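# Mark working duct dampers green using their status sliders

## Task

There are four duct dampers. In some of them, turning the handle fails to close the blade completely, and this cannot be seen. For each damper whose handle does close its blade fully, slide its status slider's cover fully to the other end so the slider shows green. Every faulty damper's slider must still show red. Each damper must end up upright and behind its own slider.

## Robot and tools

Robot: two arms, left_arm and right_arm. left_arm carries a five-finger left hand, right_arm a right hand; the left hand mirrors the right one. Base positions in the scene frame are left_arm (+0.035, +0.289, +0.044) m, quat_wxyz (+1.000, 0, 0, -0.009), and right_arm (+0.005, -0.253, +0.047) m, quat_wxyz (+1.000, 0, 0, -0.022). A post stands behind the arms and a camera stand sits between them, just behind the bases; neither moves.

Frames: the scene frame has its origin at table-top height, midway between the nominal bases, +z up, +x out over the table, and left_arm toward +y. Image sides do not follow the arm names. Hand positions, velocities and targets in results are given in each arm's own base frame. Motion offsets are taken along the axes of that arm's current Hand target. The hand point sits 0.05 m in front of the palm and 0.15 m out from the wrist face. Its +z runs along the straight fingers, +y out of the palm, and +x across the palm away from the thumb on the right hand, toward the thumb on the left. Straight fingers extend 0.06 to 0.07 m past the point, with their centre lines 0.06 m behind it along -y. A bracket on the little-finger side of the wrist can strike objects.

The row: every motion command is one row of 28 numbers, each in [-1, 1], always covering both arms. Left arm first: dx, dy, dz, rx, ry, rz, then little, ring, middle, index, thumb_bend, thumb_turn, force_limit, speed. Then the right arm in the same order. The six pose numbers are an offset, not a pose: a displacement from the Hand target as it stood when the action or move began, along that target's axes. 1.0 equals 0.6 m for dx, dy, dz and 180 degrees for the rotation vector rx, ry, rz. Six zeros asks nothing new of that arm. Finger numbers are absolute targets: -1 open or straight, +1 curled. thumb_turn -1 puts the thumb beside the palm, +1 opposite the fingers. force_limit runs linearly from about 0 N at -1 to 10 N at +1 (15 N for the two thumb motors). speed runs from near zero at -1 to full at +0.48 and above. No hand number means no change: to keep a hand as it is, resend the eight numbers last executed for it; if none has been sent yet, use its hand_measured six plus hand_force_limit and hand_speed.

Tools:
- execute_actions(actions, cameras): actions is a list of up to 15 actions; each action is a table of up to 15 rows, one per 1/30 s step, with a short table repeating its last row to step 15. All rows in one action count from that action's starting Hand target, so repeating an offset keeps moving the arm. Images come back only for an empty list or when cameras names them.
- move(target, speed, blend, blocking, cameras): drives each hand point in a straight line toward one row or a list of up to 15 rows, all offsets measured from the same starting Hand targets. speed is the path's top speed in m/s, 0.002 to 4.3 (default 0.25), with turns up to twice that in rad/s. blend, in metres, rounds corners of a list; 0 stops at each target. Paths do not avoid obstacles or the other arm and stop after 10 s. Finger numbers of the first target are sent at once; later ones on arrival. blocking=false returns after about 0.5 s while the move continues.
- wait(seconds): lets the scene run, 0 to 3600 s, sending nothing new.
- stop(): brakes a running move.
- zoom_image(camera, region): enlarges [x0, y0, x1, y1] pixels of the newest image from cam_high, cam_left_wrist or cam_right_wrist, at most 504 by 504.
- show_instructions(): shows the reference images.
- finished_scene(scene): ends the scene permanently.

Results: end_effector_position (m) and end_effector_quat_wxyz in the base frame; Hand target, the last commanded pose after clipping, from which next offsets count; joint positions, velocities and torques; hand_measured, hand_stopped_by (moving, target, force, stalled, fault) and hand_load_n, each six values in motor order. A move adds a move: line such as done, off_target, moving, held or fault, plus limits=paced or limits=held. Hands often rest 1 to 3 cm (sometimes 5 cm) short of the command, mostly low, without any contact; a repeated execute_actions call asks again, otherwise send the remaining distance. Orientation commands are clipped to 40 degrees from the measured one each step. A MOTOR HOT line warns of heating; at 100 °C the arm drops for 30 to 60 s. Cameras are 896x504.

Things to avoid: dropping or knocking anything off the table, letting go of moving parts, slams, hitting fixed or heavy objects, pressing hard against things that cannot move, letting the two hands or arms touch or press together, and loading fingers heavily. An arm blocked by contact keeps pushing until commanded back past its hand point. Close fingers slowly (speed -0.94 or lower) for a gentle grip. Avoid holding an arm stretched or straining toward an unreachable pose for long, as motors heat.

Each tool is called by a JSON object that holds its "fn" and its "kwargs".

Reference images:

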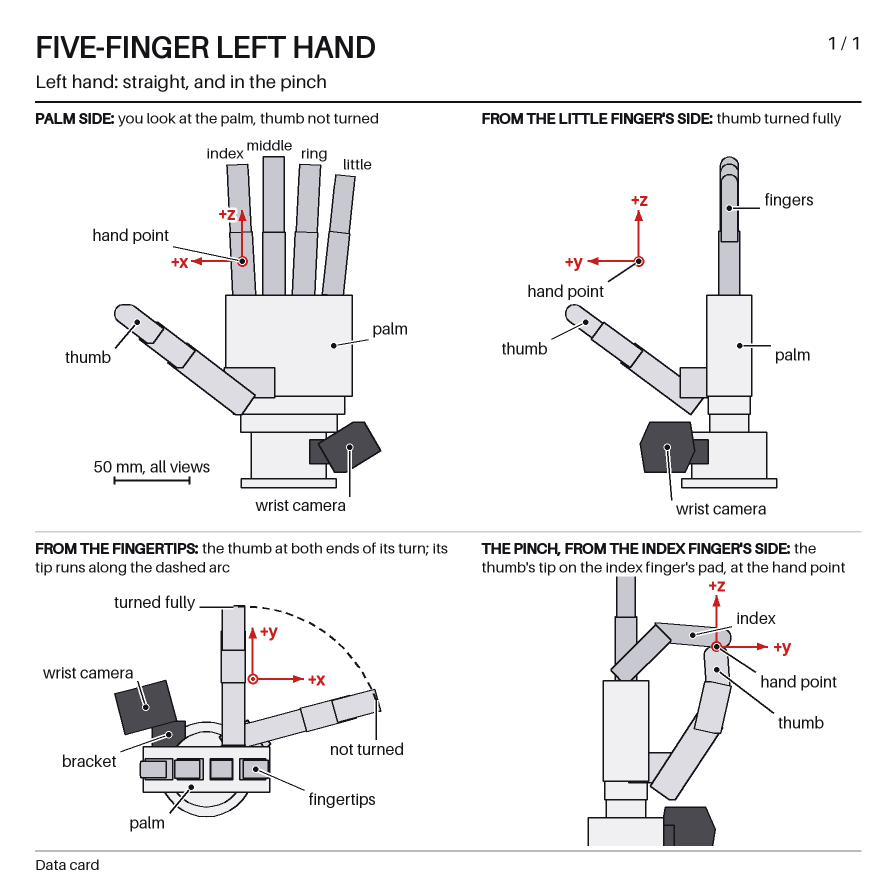

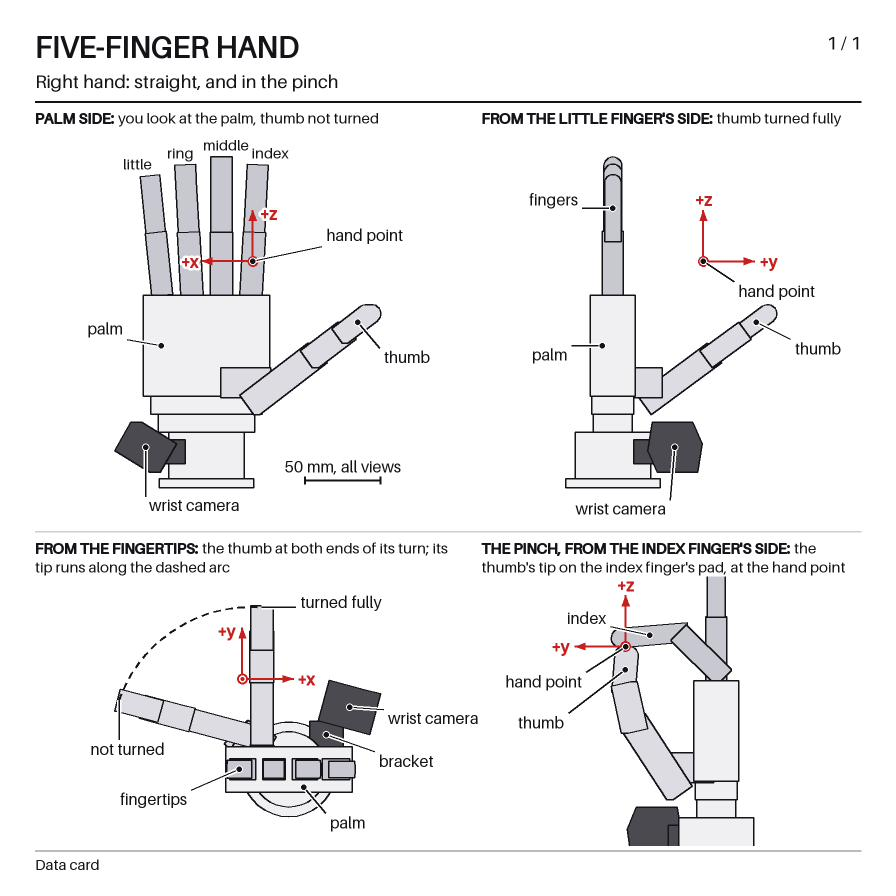

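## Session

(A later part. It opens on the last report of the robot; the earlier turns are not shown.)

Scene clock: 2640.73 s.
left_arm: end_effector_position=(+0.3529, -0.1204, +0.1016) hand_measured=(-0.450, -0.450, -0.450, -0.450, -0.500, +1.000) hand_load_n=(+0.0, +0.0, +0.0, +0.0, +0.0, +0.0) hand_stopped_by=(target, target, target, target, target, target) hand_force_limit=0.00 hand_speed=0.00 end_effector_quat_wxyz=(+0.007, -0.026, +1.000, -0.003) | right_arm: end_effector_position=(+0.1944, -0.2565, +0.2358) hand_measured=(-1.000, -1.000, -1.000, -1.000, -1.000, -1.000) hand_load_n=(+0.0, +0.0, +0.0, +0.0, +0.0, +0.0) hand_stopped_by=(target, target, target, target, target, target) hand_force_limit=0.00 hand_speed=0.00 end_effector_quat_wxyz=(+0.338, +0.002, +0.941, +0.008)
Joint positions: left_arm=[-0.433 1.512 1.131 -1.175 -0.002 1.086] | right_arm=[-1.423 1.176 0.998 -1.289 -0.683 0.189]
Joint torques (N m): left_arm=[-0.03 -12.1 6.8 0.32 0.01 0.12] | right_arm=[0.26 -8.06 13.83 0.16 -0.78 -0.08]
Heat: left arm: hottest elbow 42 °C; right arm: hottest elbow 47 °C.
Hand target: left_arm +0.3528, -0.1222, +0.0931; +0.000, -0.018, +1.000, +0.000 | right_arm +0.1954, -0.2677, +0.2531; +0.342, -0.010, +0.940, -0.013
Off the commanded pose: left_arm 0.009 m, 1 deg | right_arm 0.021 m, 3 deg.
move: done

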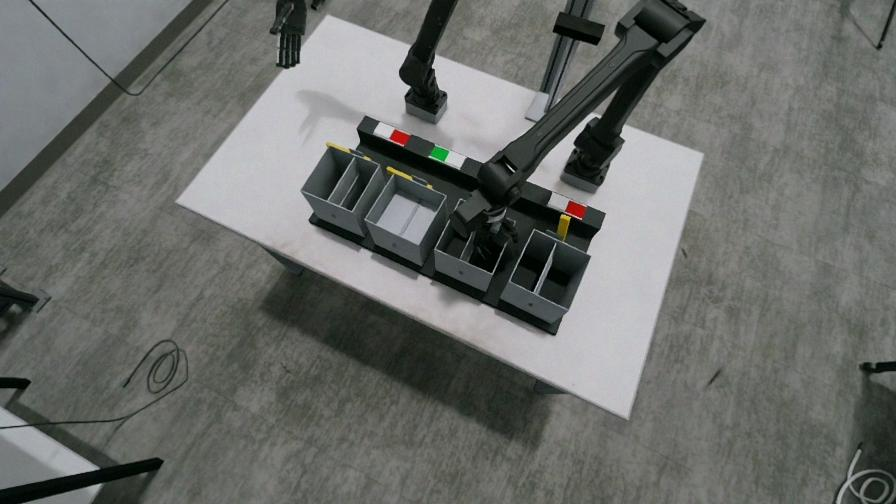

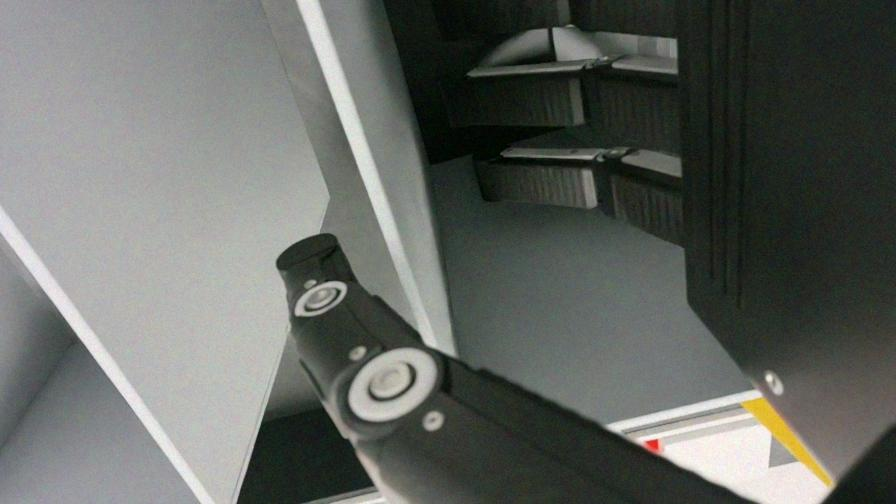

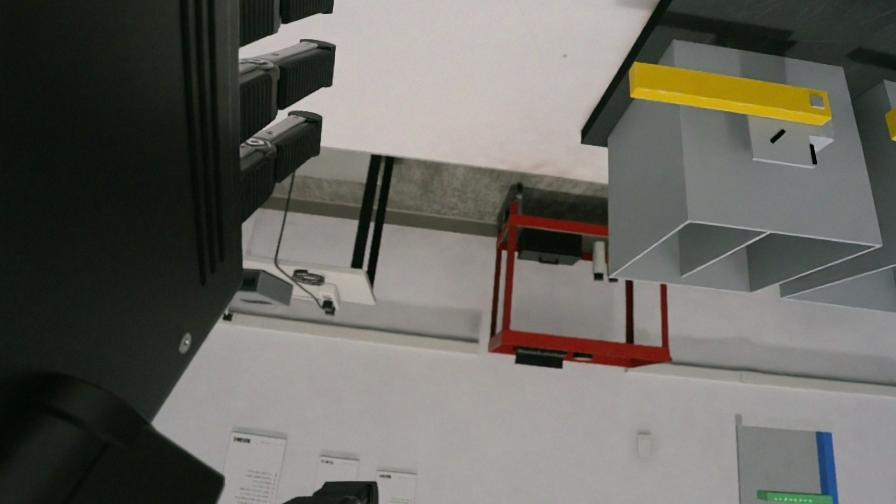

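{"fn": "move", "kwargs": {"target": [[0,0,0,0,0,0,0.35,0.35,0.35,0.35,0.5,1,-0.3,-0.5,0,0,0,0,0,0,-1,-1,-1,-1,-1,-1,0,0]], "cameras": []}}

{"fn": "move", "kwargs": {"target": [[0,0,0,0,0,0,0.5,0.5,0.5,0.5,0.65,1,0.25,-0.5,0,0,0,0,0,0,-1,-1,-1,-1,-1,-1,0,0]], "cameras": ["all"]}}

Scene clock: 2646.23 s.
left_arm: end_effector_position=(+0.3532, -0.1220, +0.1012) hand_measured=(+0.140, -0.092, -0.226, -0.090, -0.322, +1.000) hand_load_n=(+4.5, +5.0, +0.0, +3.0, +11.0, +3.0) hand_stopped_by=(force, force, force, force, force, target) hand_force_limit=-0.30 hand_speed=-0.50 end_effector_quat_wxyz=(+0.006, -0.020, +1.000, -0.008) | right_arm: end_effector_position=(+0.1944, -0.2565, +0.2358) hand_measured=(-1.000, -1.000, -1.000, -1.000, -1.000, -1.000) hand_load_n=(+0.0, +0.0, +0.0, +0.0, +0.0, +0.0) hand_stopped_by=(target, target, target, target, target, target) hand_force_limit=0.00 hand_speed=0.00 end_effector_quat_wxyz=(+0.338, +0.002, +0.941, +0.008)
Joint positions: left_arm=[-0.433 1.512 1.131 -1.173 0.008 1.098] | right_arm=[-1.423 1.176 0.998 -1.289 -0.683 0.189]
Joint torques (N m): left_arm=[-0.03 -12.1 6.79 0.29 -0.35 -0.01] | right_arm=[0.73 -8.47 13.75 0.08 -0.75 -0.05]
Heat: left arm: hottest elbow 41 °C; right arm: hottest elbow 47 °C.
Hand target: left_arm +0.3529, -0.1222, +0.0931; +0.000, -0.018, +1.000, +0.000 | right_arm +0.1954, -0.2677, +0.2531; +0.342, -0.010, +0.940, -0.013
Off the commanded pose: left_arm 0.008 m, 1 deg | right_arm 0.021 m, 3 deg.
move: done

Scene clock: 2646.73 s.
left_arm: end_effector_position=(+0.3527, -0.1234, +0.1008) hand_measured=(+0.272, -0.054, -0.148, -0.052, -0.324, +1.000) hand_load_n=(+6.5, +0.0, +17.0, +4.5, +21.5, +6.0) hand_stopped_by=(force, force, force, force, force, target) hand_force_limit=0.25 hand_speed=-0.50 end_effector_quat_wxyz=(+0.003, -0.016, +1.000, -0.012) | right_arm: end_effector_position=(+0.1944, -0.2565, +0.2358) hand_measured=(-1.000, -1.000, -1.000, -1.000, -1.000, -1.000) hand_load_n=(+0.0, +0.0, +0.0, +0.0, +0.0, +0.0) hand_stopped_by=(target, target, target, target, target, target) hand_force_limit=0.00 hand_speed=0.00 end_effector_quat_wxyz=(+0.338, +0.002, +0.941, +0.008)
Joint positions: left_arm=[-0.433 1.512 1.131 -1.174 0.018 1.106] | right_arm=[-1.423 1.176 0.998 -1.289 -0.683 0.189]
Joint torques (N m): left_arm=[-0.09 -12.1 6.78 0.29 -0.69 -0.09] | right_arm=[0.5 -8.64 13.83 -0.06 -0.74 -0.07]
Heat: left arm: hottest elbow 41 °C; right arm: hottest elbow 47 °C.
Hand target: left_arm +0.3528, -0.1222, +0.0931; +0.000, -0.018, +1.000, +0.000 | right_arm +0.1954, -0.2677, +0.2531; +0.342, -0.010, +0.940, -0.013
Off the commanded pose: left_arm 0.008 m, 1 deg | right_arm 0.021 m, 3 deg.
move: done

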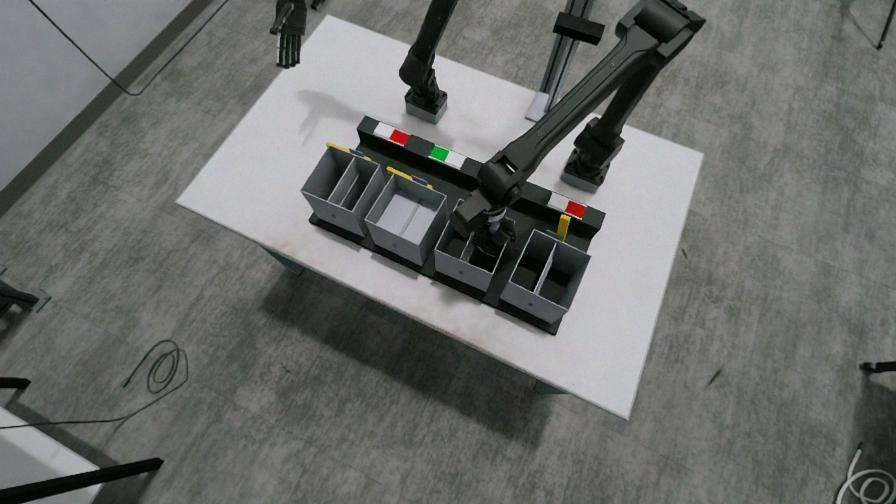

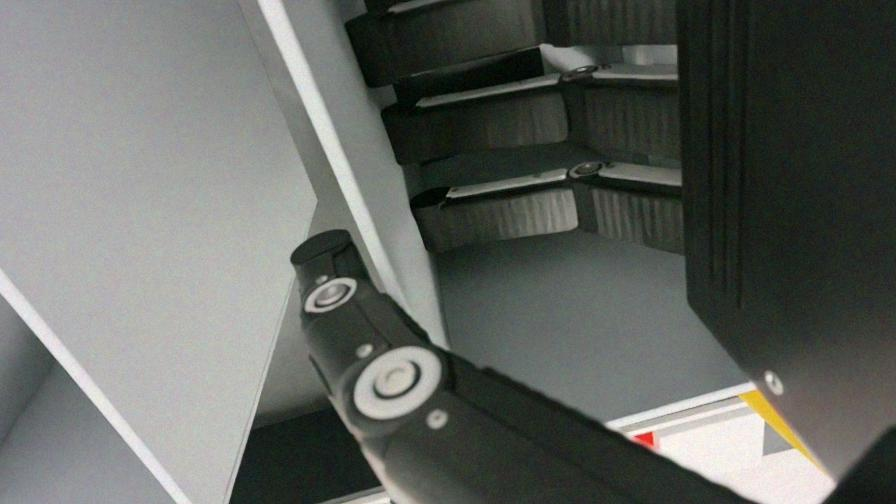

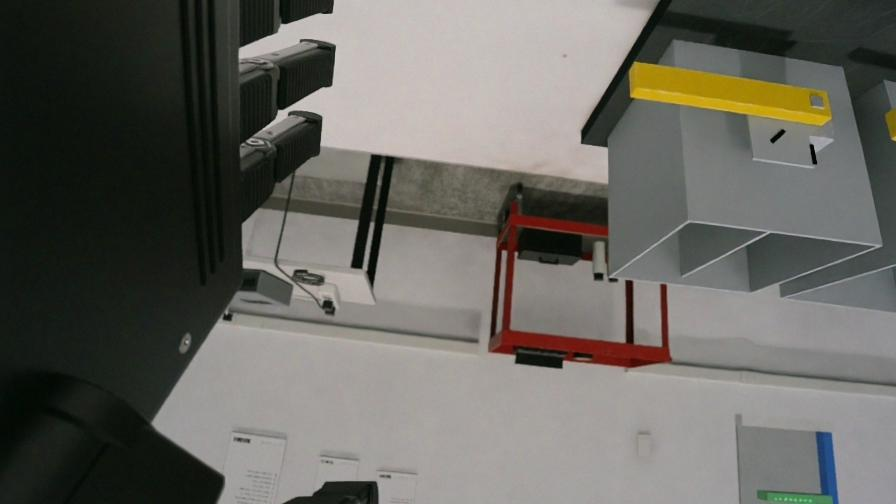

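{"fn": "move", "kwargs": {"target": [[0,0,0,0,0,0,0.5,0.5,0.5,0.5,0.65,1,0.25,-0.5,-0.1415,0.2766,-0.154,-0.0934,-0.1574,-0.4094,-1,-1,-1,-1,-1,-1,0,0],[0,0,0,0,0,0,0.5,0.5,0.5,0.5,0.65,1,0.25,-0.5,-0.1218,0.6798,-0.1,-0.1867,-0.3148,-0.8187,-1,-1,-1,-1,-1,-1,0,0]], "speed": 0.3, "blend": [0.03,0], "cameras": ["all"]}}

Scene clock: 2706.37 s.
left_arm: end_effector_position=(+0.3527, -0.1234, +0.1008) hand_measured=(+0.272, -0.054, -0.148, -0.052, -0.324, +1.000) hand_load_n=(+6.5, +0.0, +17.0, +4.5, +21.5, +6.0) hand_stopped_by=(force, force, force, force, force, target) hand_force_limit=0.25 hand_speed=-0.50 end_effector_quat_wxyz=(+0.003, -0.016, +1.000, -0.012) | right_arm: end_effector_position=(+0.2061, +0.1408, +0.3361) hand_measured=(-1.000, -1.000, -1.000, -1.000, -1.000, -1.000) hand_load_n=(+0.0, +0.0, +0.0, +0.0, +0.0, +0.0) hand_stopped_by=(target, target, target, target, target, target) hand_force_limit=0.00 hand_speed=0.00 end_effector_quat_wxyz=(-0.367, +0.923, -0.024, +0.116)
Joint positions: left_arm=[-0.433 1.512 1.131 -1.174 0.018 1.106] | right_arm=[0.263 0.787 1.156 -1.425 -0.629 -1.085]
Joint torques (N m): left_arm=[0.03 -12.1 6.79 0.29 -0.69 -0.09] | right_arm=[0.85 -1.61 9.65 1.47 -0.4 0.09]
Heat: left arm: hottest elbow 38 °C; right arm: hottest elbow 47 °C.
Hand target: left_arm +0.3528, -0.1222, +0.0931; +0.000, -0.018, +1.000, +0.000 | right_arm +0.2093, +0.1429, +0.3333; -0.367, +0.923, -0.027, +0.114
Off the commanded pose: left_arm 0.008 m, 1 deg | right_arm 0.005 m, 0 deg.
move: done

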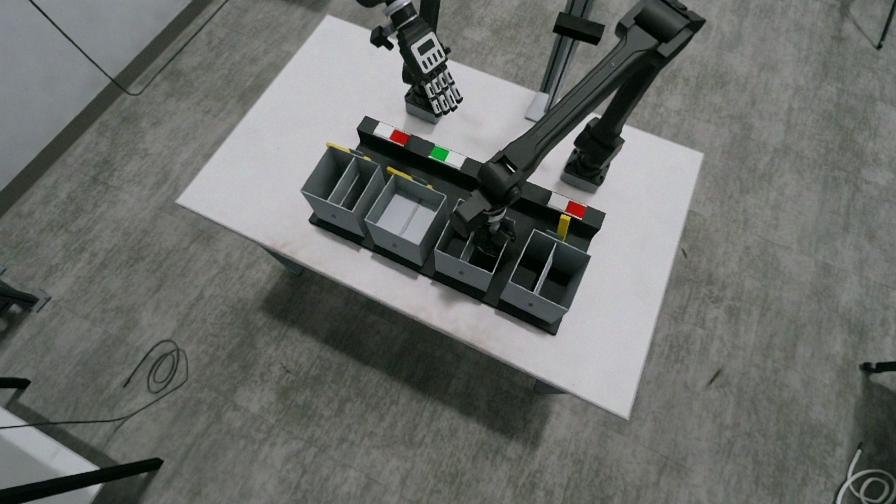

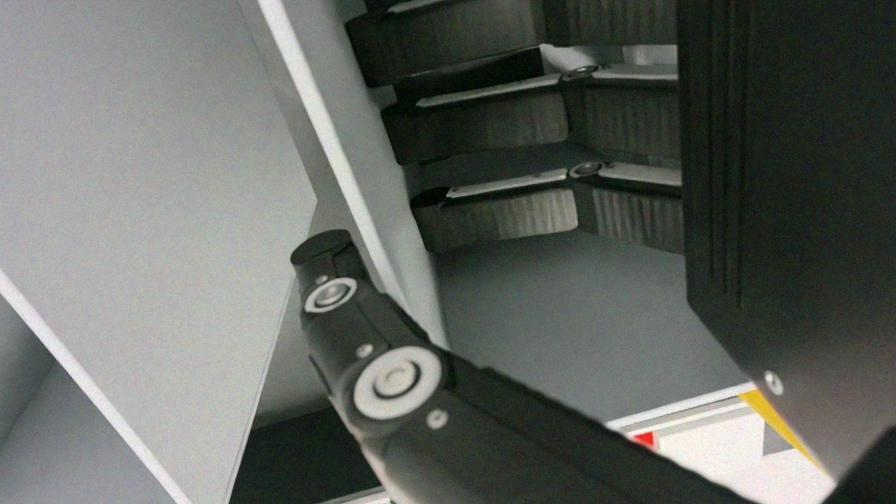

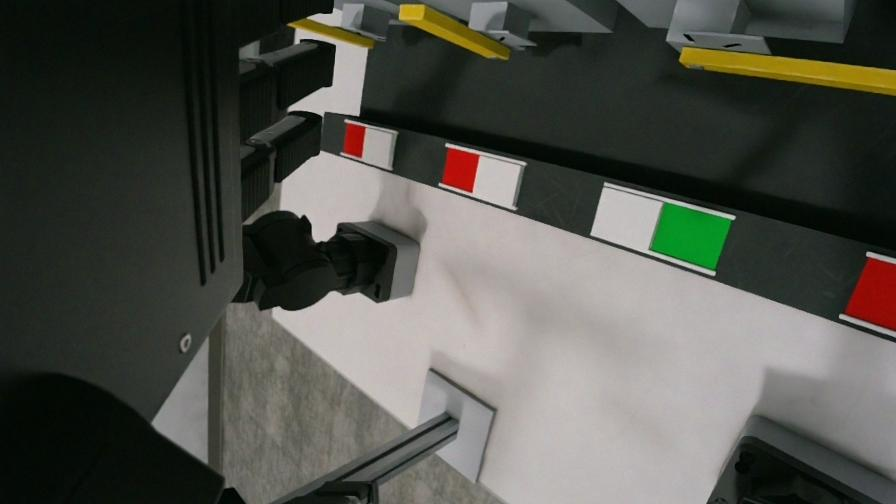

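{"fn": "move", "kwargs": {"target": [[0,0,0,0,0,0,0.5,0.5,0.5,0.5,0.65,1,0.25,-0.5,-0.0466,-0.1036,0.2778,0,0,0,-1,-1,-1,-1,-1,-1,0,0]], "speed": 0.2, "cameras": ["all"]}}

{"fn": "zoom_image", "kwargs": {"camera": "cam_high", "region": [380, 60, 580, 300]}}

Scene clock: 2718.03 s.
left_arm: end_effector_position=(+0.3527, -0.1234, +0.1008) hand_measured=(+0.272, -0.054, -0.148, -0.052, -0.324, +1.000) hand_load_n=(+6.5, +0.0, +16.5, +4.5, +21.5, +6.0) hand_stopped_by=(force, force, force, force, force, target) hand_force_limit=0.25 hand_speed=-0.50 end_effector_quat_wxyz=(+0.003, -0.016, +1.000, -0.012) | right_arm: end_effector_position=(+0.2184, +0.3011, +0.2540) hand_measured=(-1.000, -1.000, -1.000, -1.000, -1.000, -1.000) hand_load_n=(+0.0, +0.0, +0.0, +0.0, +0.0, +0.0) hand_stopped_by=(target, target, target, target, target, target) hand_force_limit=0.00 hand_speed=0.00 end_effector_quat_wxyz=(-0.363, +0.925, -0.025, +0.112)
Joint positions: left_arm=[-0.433 1.512 1.131 -1.174 0.018 1.106] | right_arm=[0.81 0.965 1 -0.874 -0.3 -0.591]
Joint torques (N m): left_arm=[-0.03 -12.1 6.79 0.29 -0.69 -0.09] | right_arm=[0.91 -6.18 10.39 1.87 -0.11 0.13]
Heat: left arm: hottest elbow 37 °C; right arm: hottest elbow 46 °C.
Hand target: left_arm +0.3528, -0.1222, +0.0931; +0.000, -0.018, +1.000, +0.000 | right_arm +0.2182, +0.3038, +0.2529; -0.367, +0.923, -0.028, +0.113
Off the commanded pose: left_arm 0.008 m, 1 deg | right_arm 0.003 m, 1 deg.
move: done

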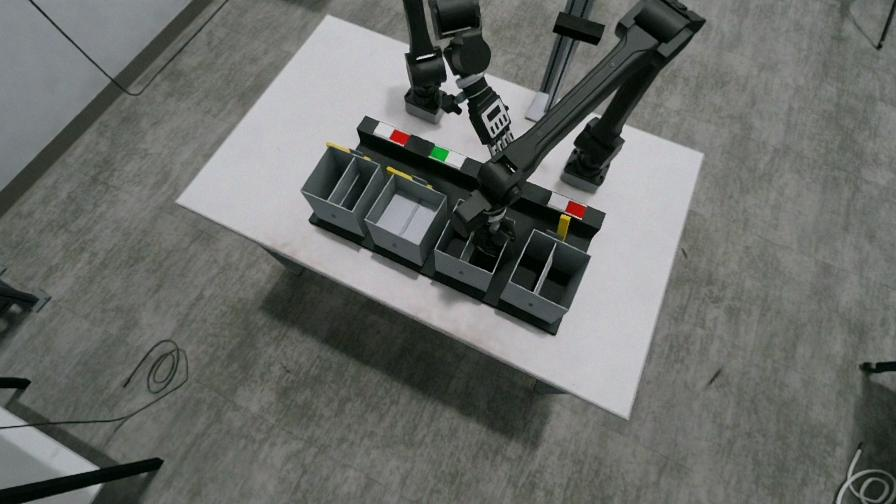

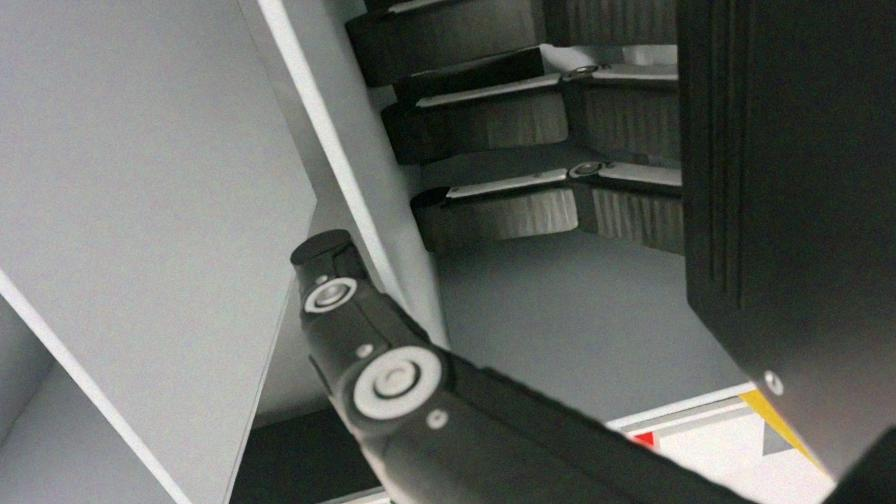

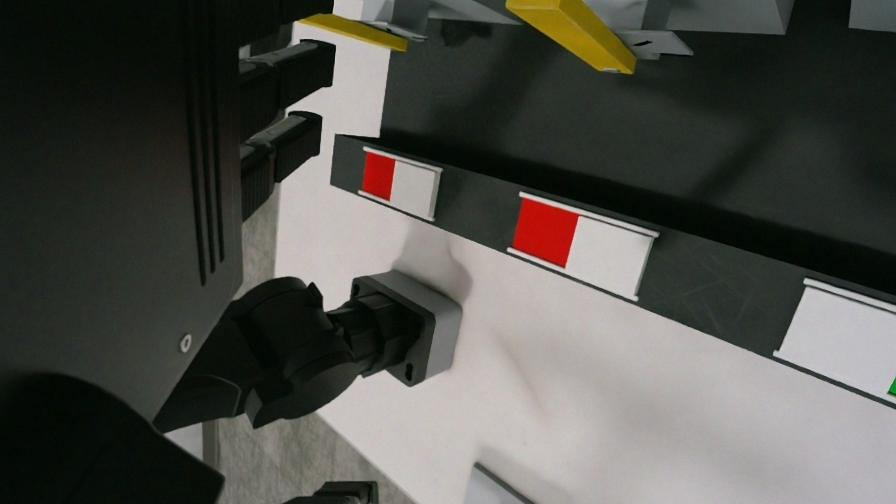

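Scaled by 2.100.

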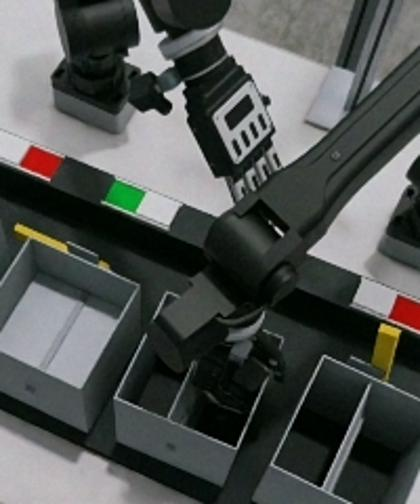

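{"fn": "move", "kwargs": {"target": [[0,0,0,0,0,0,0.5,0.5,0.5,0.5,0.65,1,0.25,-0.5,-0.0264,0.095,0.0981,0,0,0,-1,-1,-1,-1,-1,-1,0,0],[0,0.02,0,0,0,0.01,0.5,0.5,0.5,0.5,0.65,1,0.25,-0.5,-0.0265,0.1784,0.0982,0,0,0,-1,-1,-1,-1,-1,-1,0,0],[0,0.03,0,0,0,0.015,0.5,0.5,0.5,0.5,0.65,1,0.25,-0.5,-0.0225,0.2245,0.0833,0,0,0,-1,-1,-1,-1,-1,-1,0,0]], "speed": [0.15,0.06,0.05], "blend": [0.005,0.005,0], "cameras": ["all"]}}

{"fn": "zoom_image", "kwargs": {"camera": "cam_high", "region": [380, 60, 580, 300]}}

Scene clock: 2739.77 s.
left_arm: end_effector_position=(+0.3511, -0.1218, +0.1009) hand_measured=(+0.272, -0.054, -0.146, -0.052, -0.322, +1.000) hand_load_n=(+0.0, +0.0, +6.0, +8.5, +11.5, +4.0) hand_stopped_by=(force, force, force, force, force, target) hand_force_limit=0.25 hand_speed=-0.50 end_effector_quat_wxyz=(+0.005, -0.006, +1.000, -0.019) | right_arm: end_effector_position=(+0.2292, +0.2621, +0.1609) hand_measured=(-1.000, -1.000, -1.000, -1.000, -1.000, -1.000) hand_load_n=(+0.5, +0.0, +0.0, +0.0, +0.0, +0.0) hand_stopped_by=(target, target, target, target, target, target) hand_force_limit=0.00 hand_speed=0.00 end_effector_quat_wxyz=(-0.405, +0.903, +0.001, +0.143)
Joint positions: left_arm=[-0.428 1.498 1.118 -1.166 0.029 1.129] | right_arm=[0.662 0.865 0.665 -0.568 -0.433 -0.725]
Joint torques (N m): left_arm=[2.26 -12.81 5.74 0.09 -1.05 0.48] | right_arm=[-1.14 -2.14 6.69 0.1 0.61 0.14]
Heat: left arm: hottest elbow 37 °C; right arm: hottest elbow 46 °C.
Hand target: left_arm +0.3522, -0.1042, +0.0932; +0.000, +0.006, +1.000, +0.000 | right_arm +0.2209, +0.2409, +0.1230; -0.367, +0.923, -0.028, +0.113
Off the commanded pose: left_arm 0.019 m, 3 deg | right_arm 0.044 m, 7 deg.
move: off_target (left_arm, right_arm)

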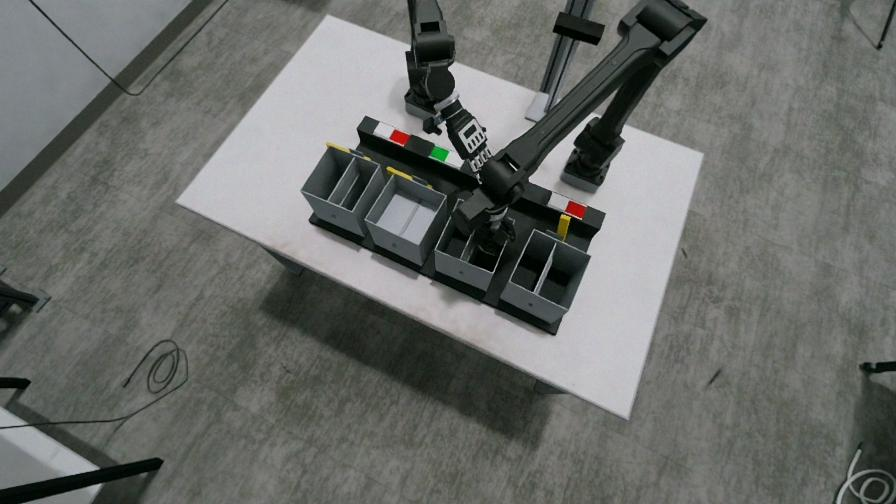

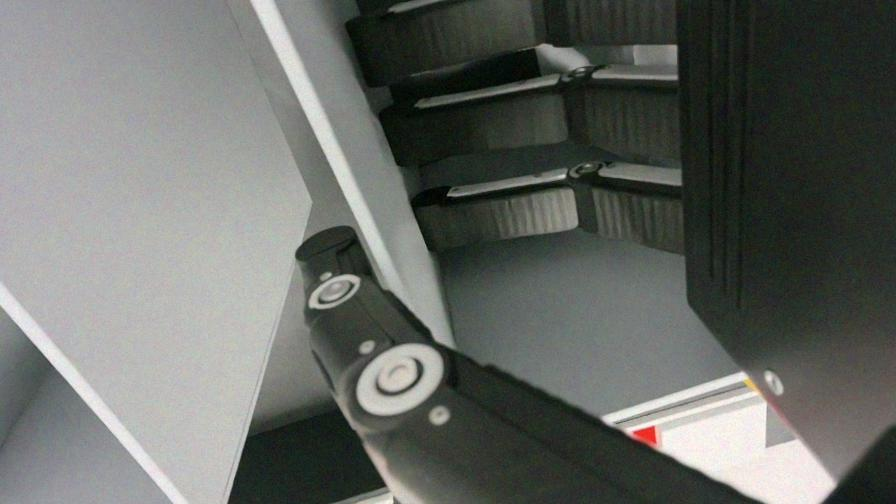

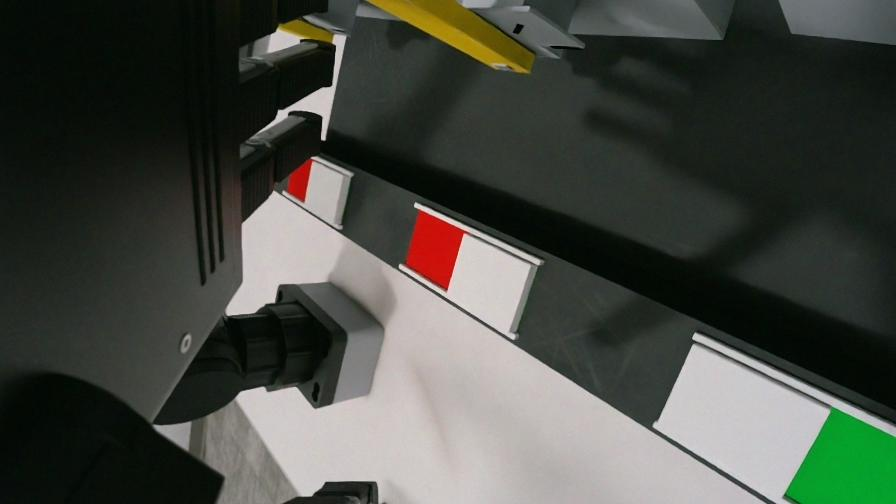

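Scaled by 2.100.

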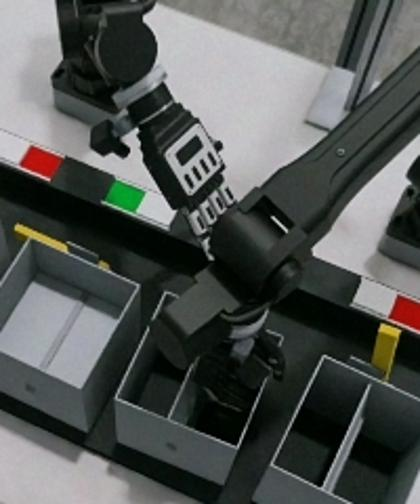

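{"fn": "move", "kwargs": {"target": [[0,0,0,0,0,0,0.5,0.5,0.5,0.5,0.65,1,0.25,-0.5,-0.0104,0.071,0.0068,0,0,0,-1,-1,-1,-1,-1,-1,0,0]], "speed": 0.05, "cameras": ["all"]}}

Scene clock: 2757.47 s.
left_arm: end_effector_position=(+0.3518, -0.1208, +0.1009) hand_measured=(+0.272, -0.054, -0.146, -0.052, -0.322, +1.000) hand_load_n=(+0.0, +0.0, +6.5, +8.0, +12.0, +3.0) hand_stopped_by=(force, force, force, force, force, target) hand_force_limit=0.25 hand_speed=-0.50 end_effector_quat_wxyz=(+0.005, -0.004, +1.000, -0.018) | right_arm: end_effector_position=(+0.2143, +0.2149, +0.0909) hand_measured=(-1.000, -1.000, -1.000, -1.000, -1.000, -1.000) hand_load_n=(-0.5, +0.0, +0.0, +0.0, +0.0, +0.0) hand_stopped_by=(target, target, target, target, target, target) hand_force_limit=0.00 hand_speed=0.00 end_effector_quat_wxyz=(-0.364, +0.925, -0.031, +0.106)
Joint positions: left_arm=[-0.427 1.498 1.118 -1.166 0.029 1.136] | right_arm=[0.56 0.881 0.53 -0.571 -0.466 -0.785]
Joint torques (N m): left_arm=[2.08 -12.81 5.74 0.09 -1.01 0.42] | right_arm=[-0.21 -4.31 9.18 1.63 -0.43 -0.09]
Heat: left arm: hottest elbow 37 °C; right arm: hottest elbow 44 °C.
Hand target: left_arm +0.3522, -0.1042, +0.0931; +0.000, +0.006, +1.000, +0.000 | right_arm +0.2172, +0.2135, +0.0900; -0.367, +0.923, -0.027, +0.113
Off the commanded pose: left_arm 0.018 m, 2 deg | right_arm 0.003 m, 1 deg.
move: done

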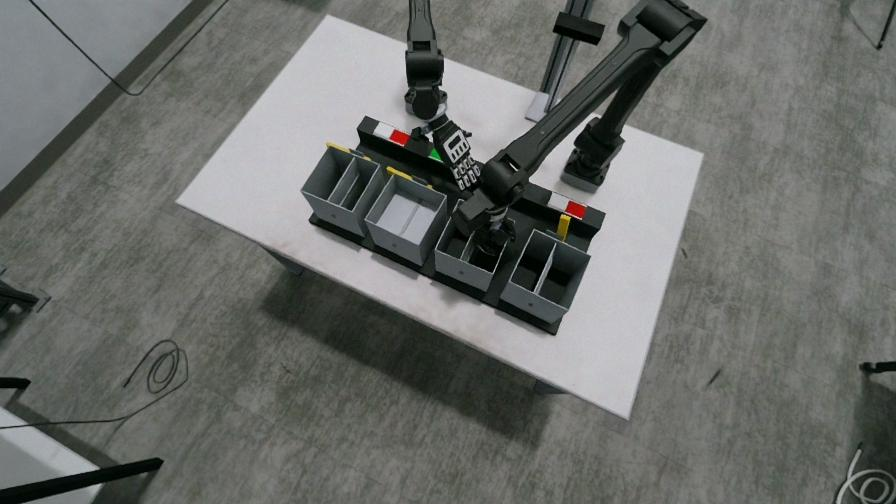

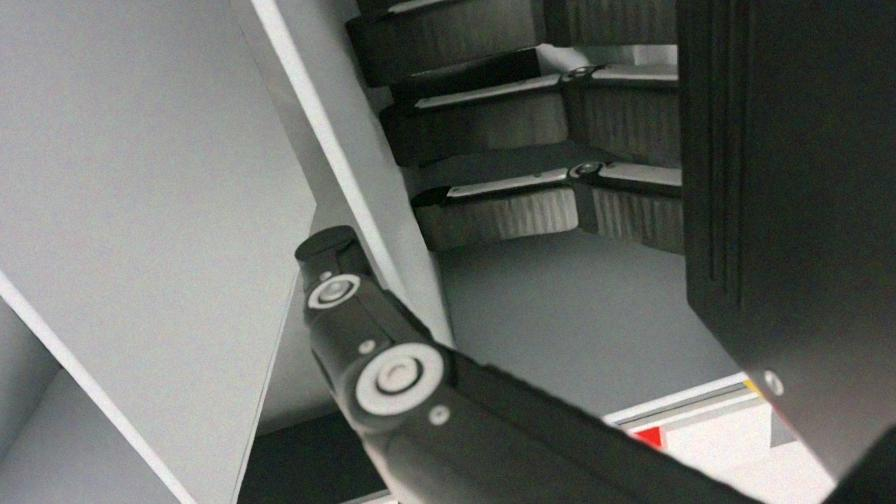

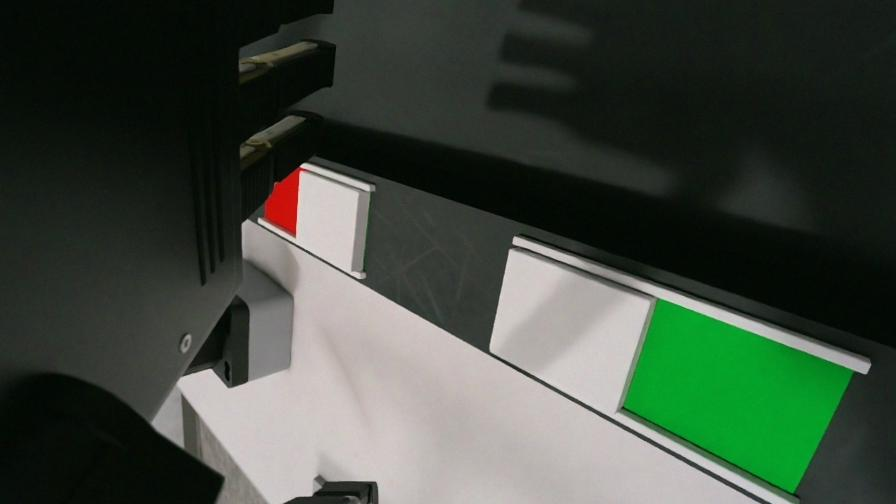

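{"fn": "move", "kwargs": {"target": [[0,0,0,0,0,0,0.5,0.5,0.5,0.5,0.65,1,0.25,-0.5,0.0788,-0.1879,-0.3687,0,0,0,-1,-1,-1,-1,-1,-1,0,0]], "speed": 0.2, "cameras": ["all"]}}

{"fn": "zoom_image", "kwargs": {"camera": "cam_right_wrist", "region": [280, 0, 620, 200]}}

Scene clock: 2770.10 s.
left_arm: end_effector_position=(+0.3518, -0.1208, +0.1009) hand_measured=(+0.272, -0.054, -0.146, -0.052, -0.322, +1.000) hand_load_n=(+0.0, +0.0, +6.5, +8.0, +12.0, +3.0) hand_stopped_by=(force, force, force, force, force, target) hand_force_limit=0.25 hand_speed=-0.50 end_effector_quat_wxyz=(+0.005, -0.004, +1.000, -0.018) | right_arm: end_effector_position=(+0.2023, +0.1416, +0.3146) hand_measured=(-1.000, -1.000, -1.000, -1.000, -1.000, -1.000) hand_load_n=(+0.0, +0.0, +0.0, +0.0, +0.0, +0.0) hand_stopped_by=(target, target, target, target, target, target) hand_force_limit=0.00 hand_speed=0.00 end_effector_quat_wxyz=(-0.363, +0.926, -0.034, +0.097)
Joint positions: left_arm=[-0.427 1.498 1.118 -1.166 0.029 1.136] | right_arm=[0.269 0.785 1.102 -1.407 -0.628 -1.071]
Joint torques (N m): left_arm=[2.14 -12.86 5.72 0.08 -1.02 0.41] | right_arm=[-0.26 -1.55 13.9 0.66 -0.62 -0.12]
Heat: left arm: hottest elbow 37 °C; right arm: hottest elbow 45 °C.
Hand target: left_arm +0.3522, -0.1042, +0.0931; +0.000, +0.006, +1.000, +0.000 | right_arm +0.2088, +0.1409, +0.3319; -0.367, +0.923, -0.027, +0.114
Off the commanded pose: left_arm 0.018 m, 2 deg | right_arm 0.019 m, 2 deg.
move: off_target (right_arm)

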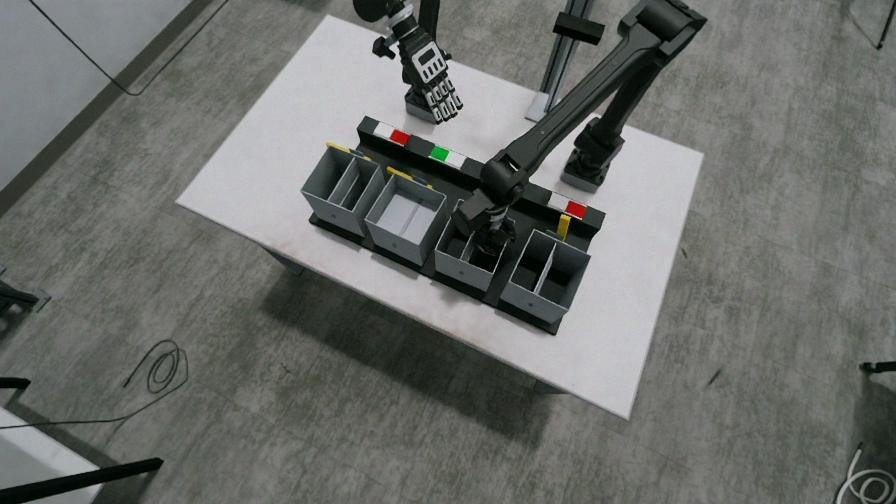

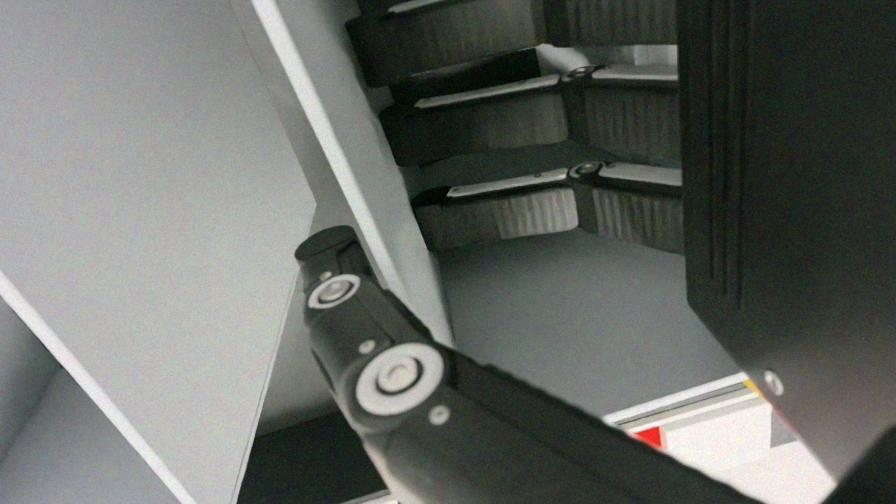

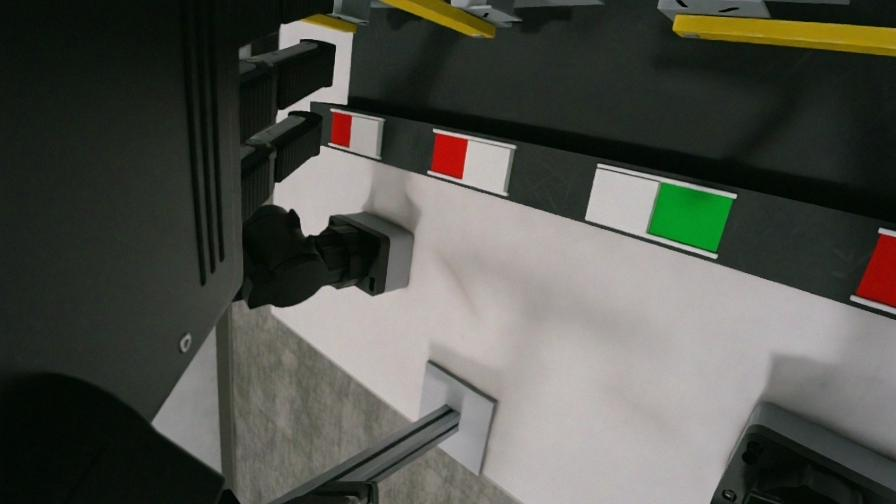

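Scaled by 1.482.

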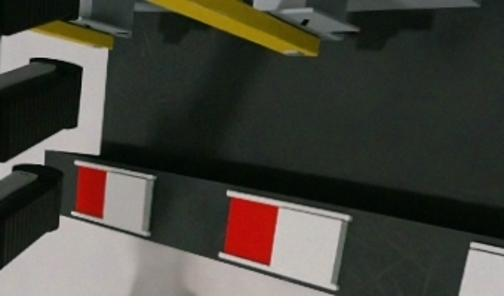

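{"fn": "move", "kwargs": {"target": [[0,0,0,0,0,0,0.5,0.5,0.5,0.5,0.65,1,0.25,-0.5,-0.0458,-0.1077,0.2785,0,0,0,-1,-1,-1,-1,-1,-1,0,0]], "speed": 0.25, "cameras": ["all"]}}

{"fn": "zoom_image", "kwargs": {"camera": "cam_right_wrist", "region": [380, 0, 720, 200]}}

Scene clock: 2782.77 s.
left_arm: end_effector_position=(+0.3518, -0.1208, +0.1009) hand_measured=(+0.272, -0.054, -0.146, -0.052, -0.322, +1.000) hand_load_n=(+0.0, +0.0, +6.0, +8.0, +12.5, +3.0) hand_stopped_by=(force, force, force, force, force, target) hand_force_limit=0.25 hand_speed=-0.50 end_effector_quat_wxyz=(+0.005, -0.004, +1.000, -0.018) | right_arm: end_effector_position=(+0.2184, +0.3013, +0.2530) hand_measured=(-1.000, -1.000, -1.000, -1.000, -1.000, -1.000) hand_load_n=(+0.0, +0.0, +0.0, +0.0, +0.0, +0.0) hand_stopped_by=(target, target, target, target, target, target) hand_force_limit=0.00 hand_speed=0.00 end_effector_quat_wxyz=(-0.362, +0.925, -0.025, +0.111)
Joint positions: left_arm=[-0.427 1.498 1.118 -1.166 0.029 1.136] | right_arm=[0.811 0.967 1 -0.875 -0.3 -0.592]
Joint torques (N m): left_arm=[2.08 -12.81 5.72 0.09 -1.02 0.41] | right_arm=[0.91 -6.83 10.3 1.77 -0.14 0.14]
Heat: left arm: hottest elbow 37 °C; right arm: hottest elbow 47 °C.
Hand target: left_arm +0.3522, -0.1042, +0.0931; +0.000, +0.006, +1.000, +0.000 | right_arm +0.2183, +0.3037, +0.2530; -0.367, +0.923, -0.028, +0.114
Off the commanded pose: left_arm 0.018 m, 2 deg | right_arm 0.003 m, 1 deg.
move: done

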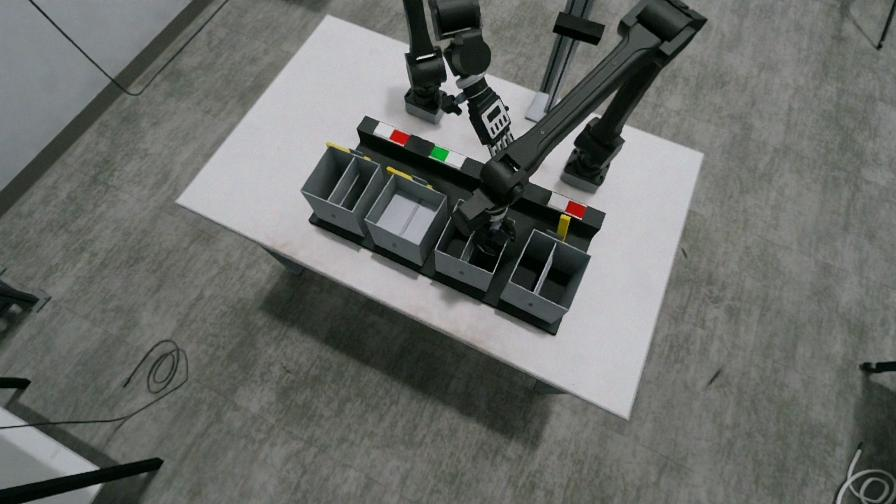

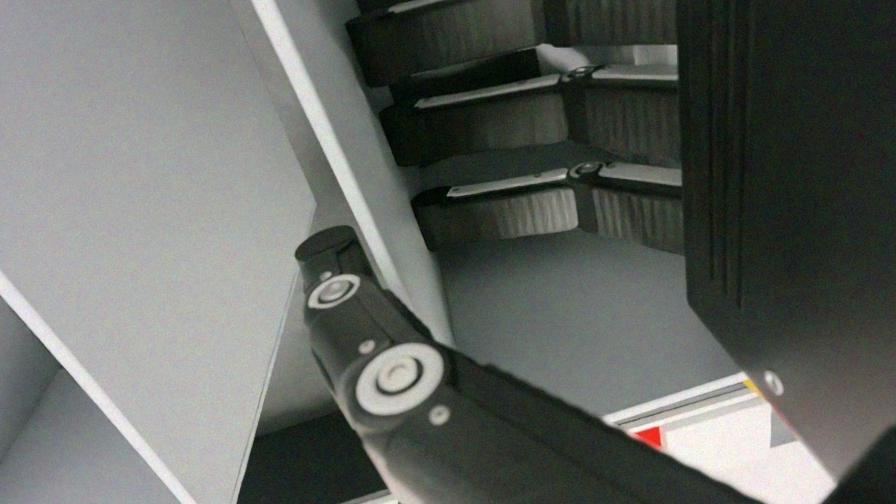

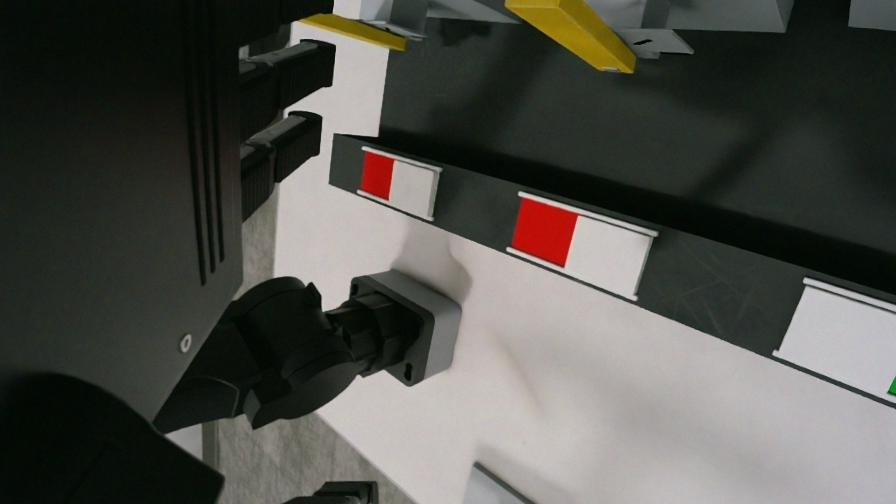

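Scaled by 1.482.

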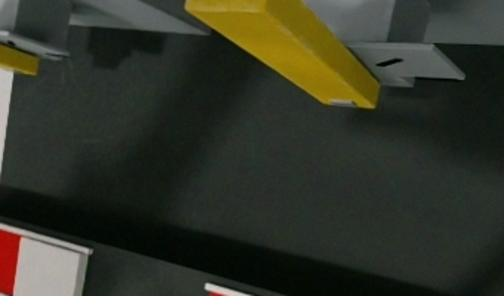

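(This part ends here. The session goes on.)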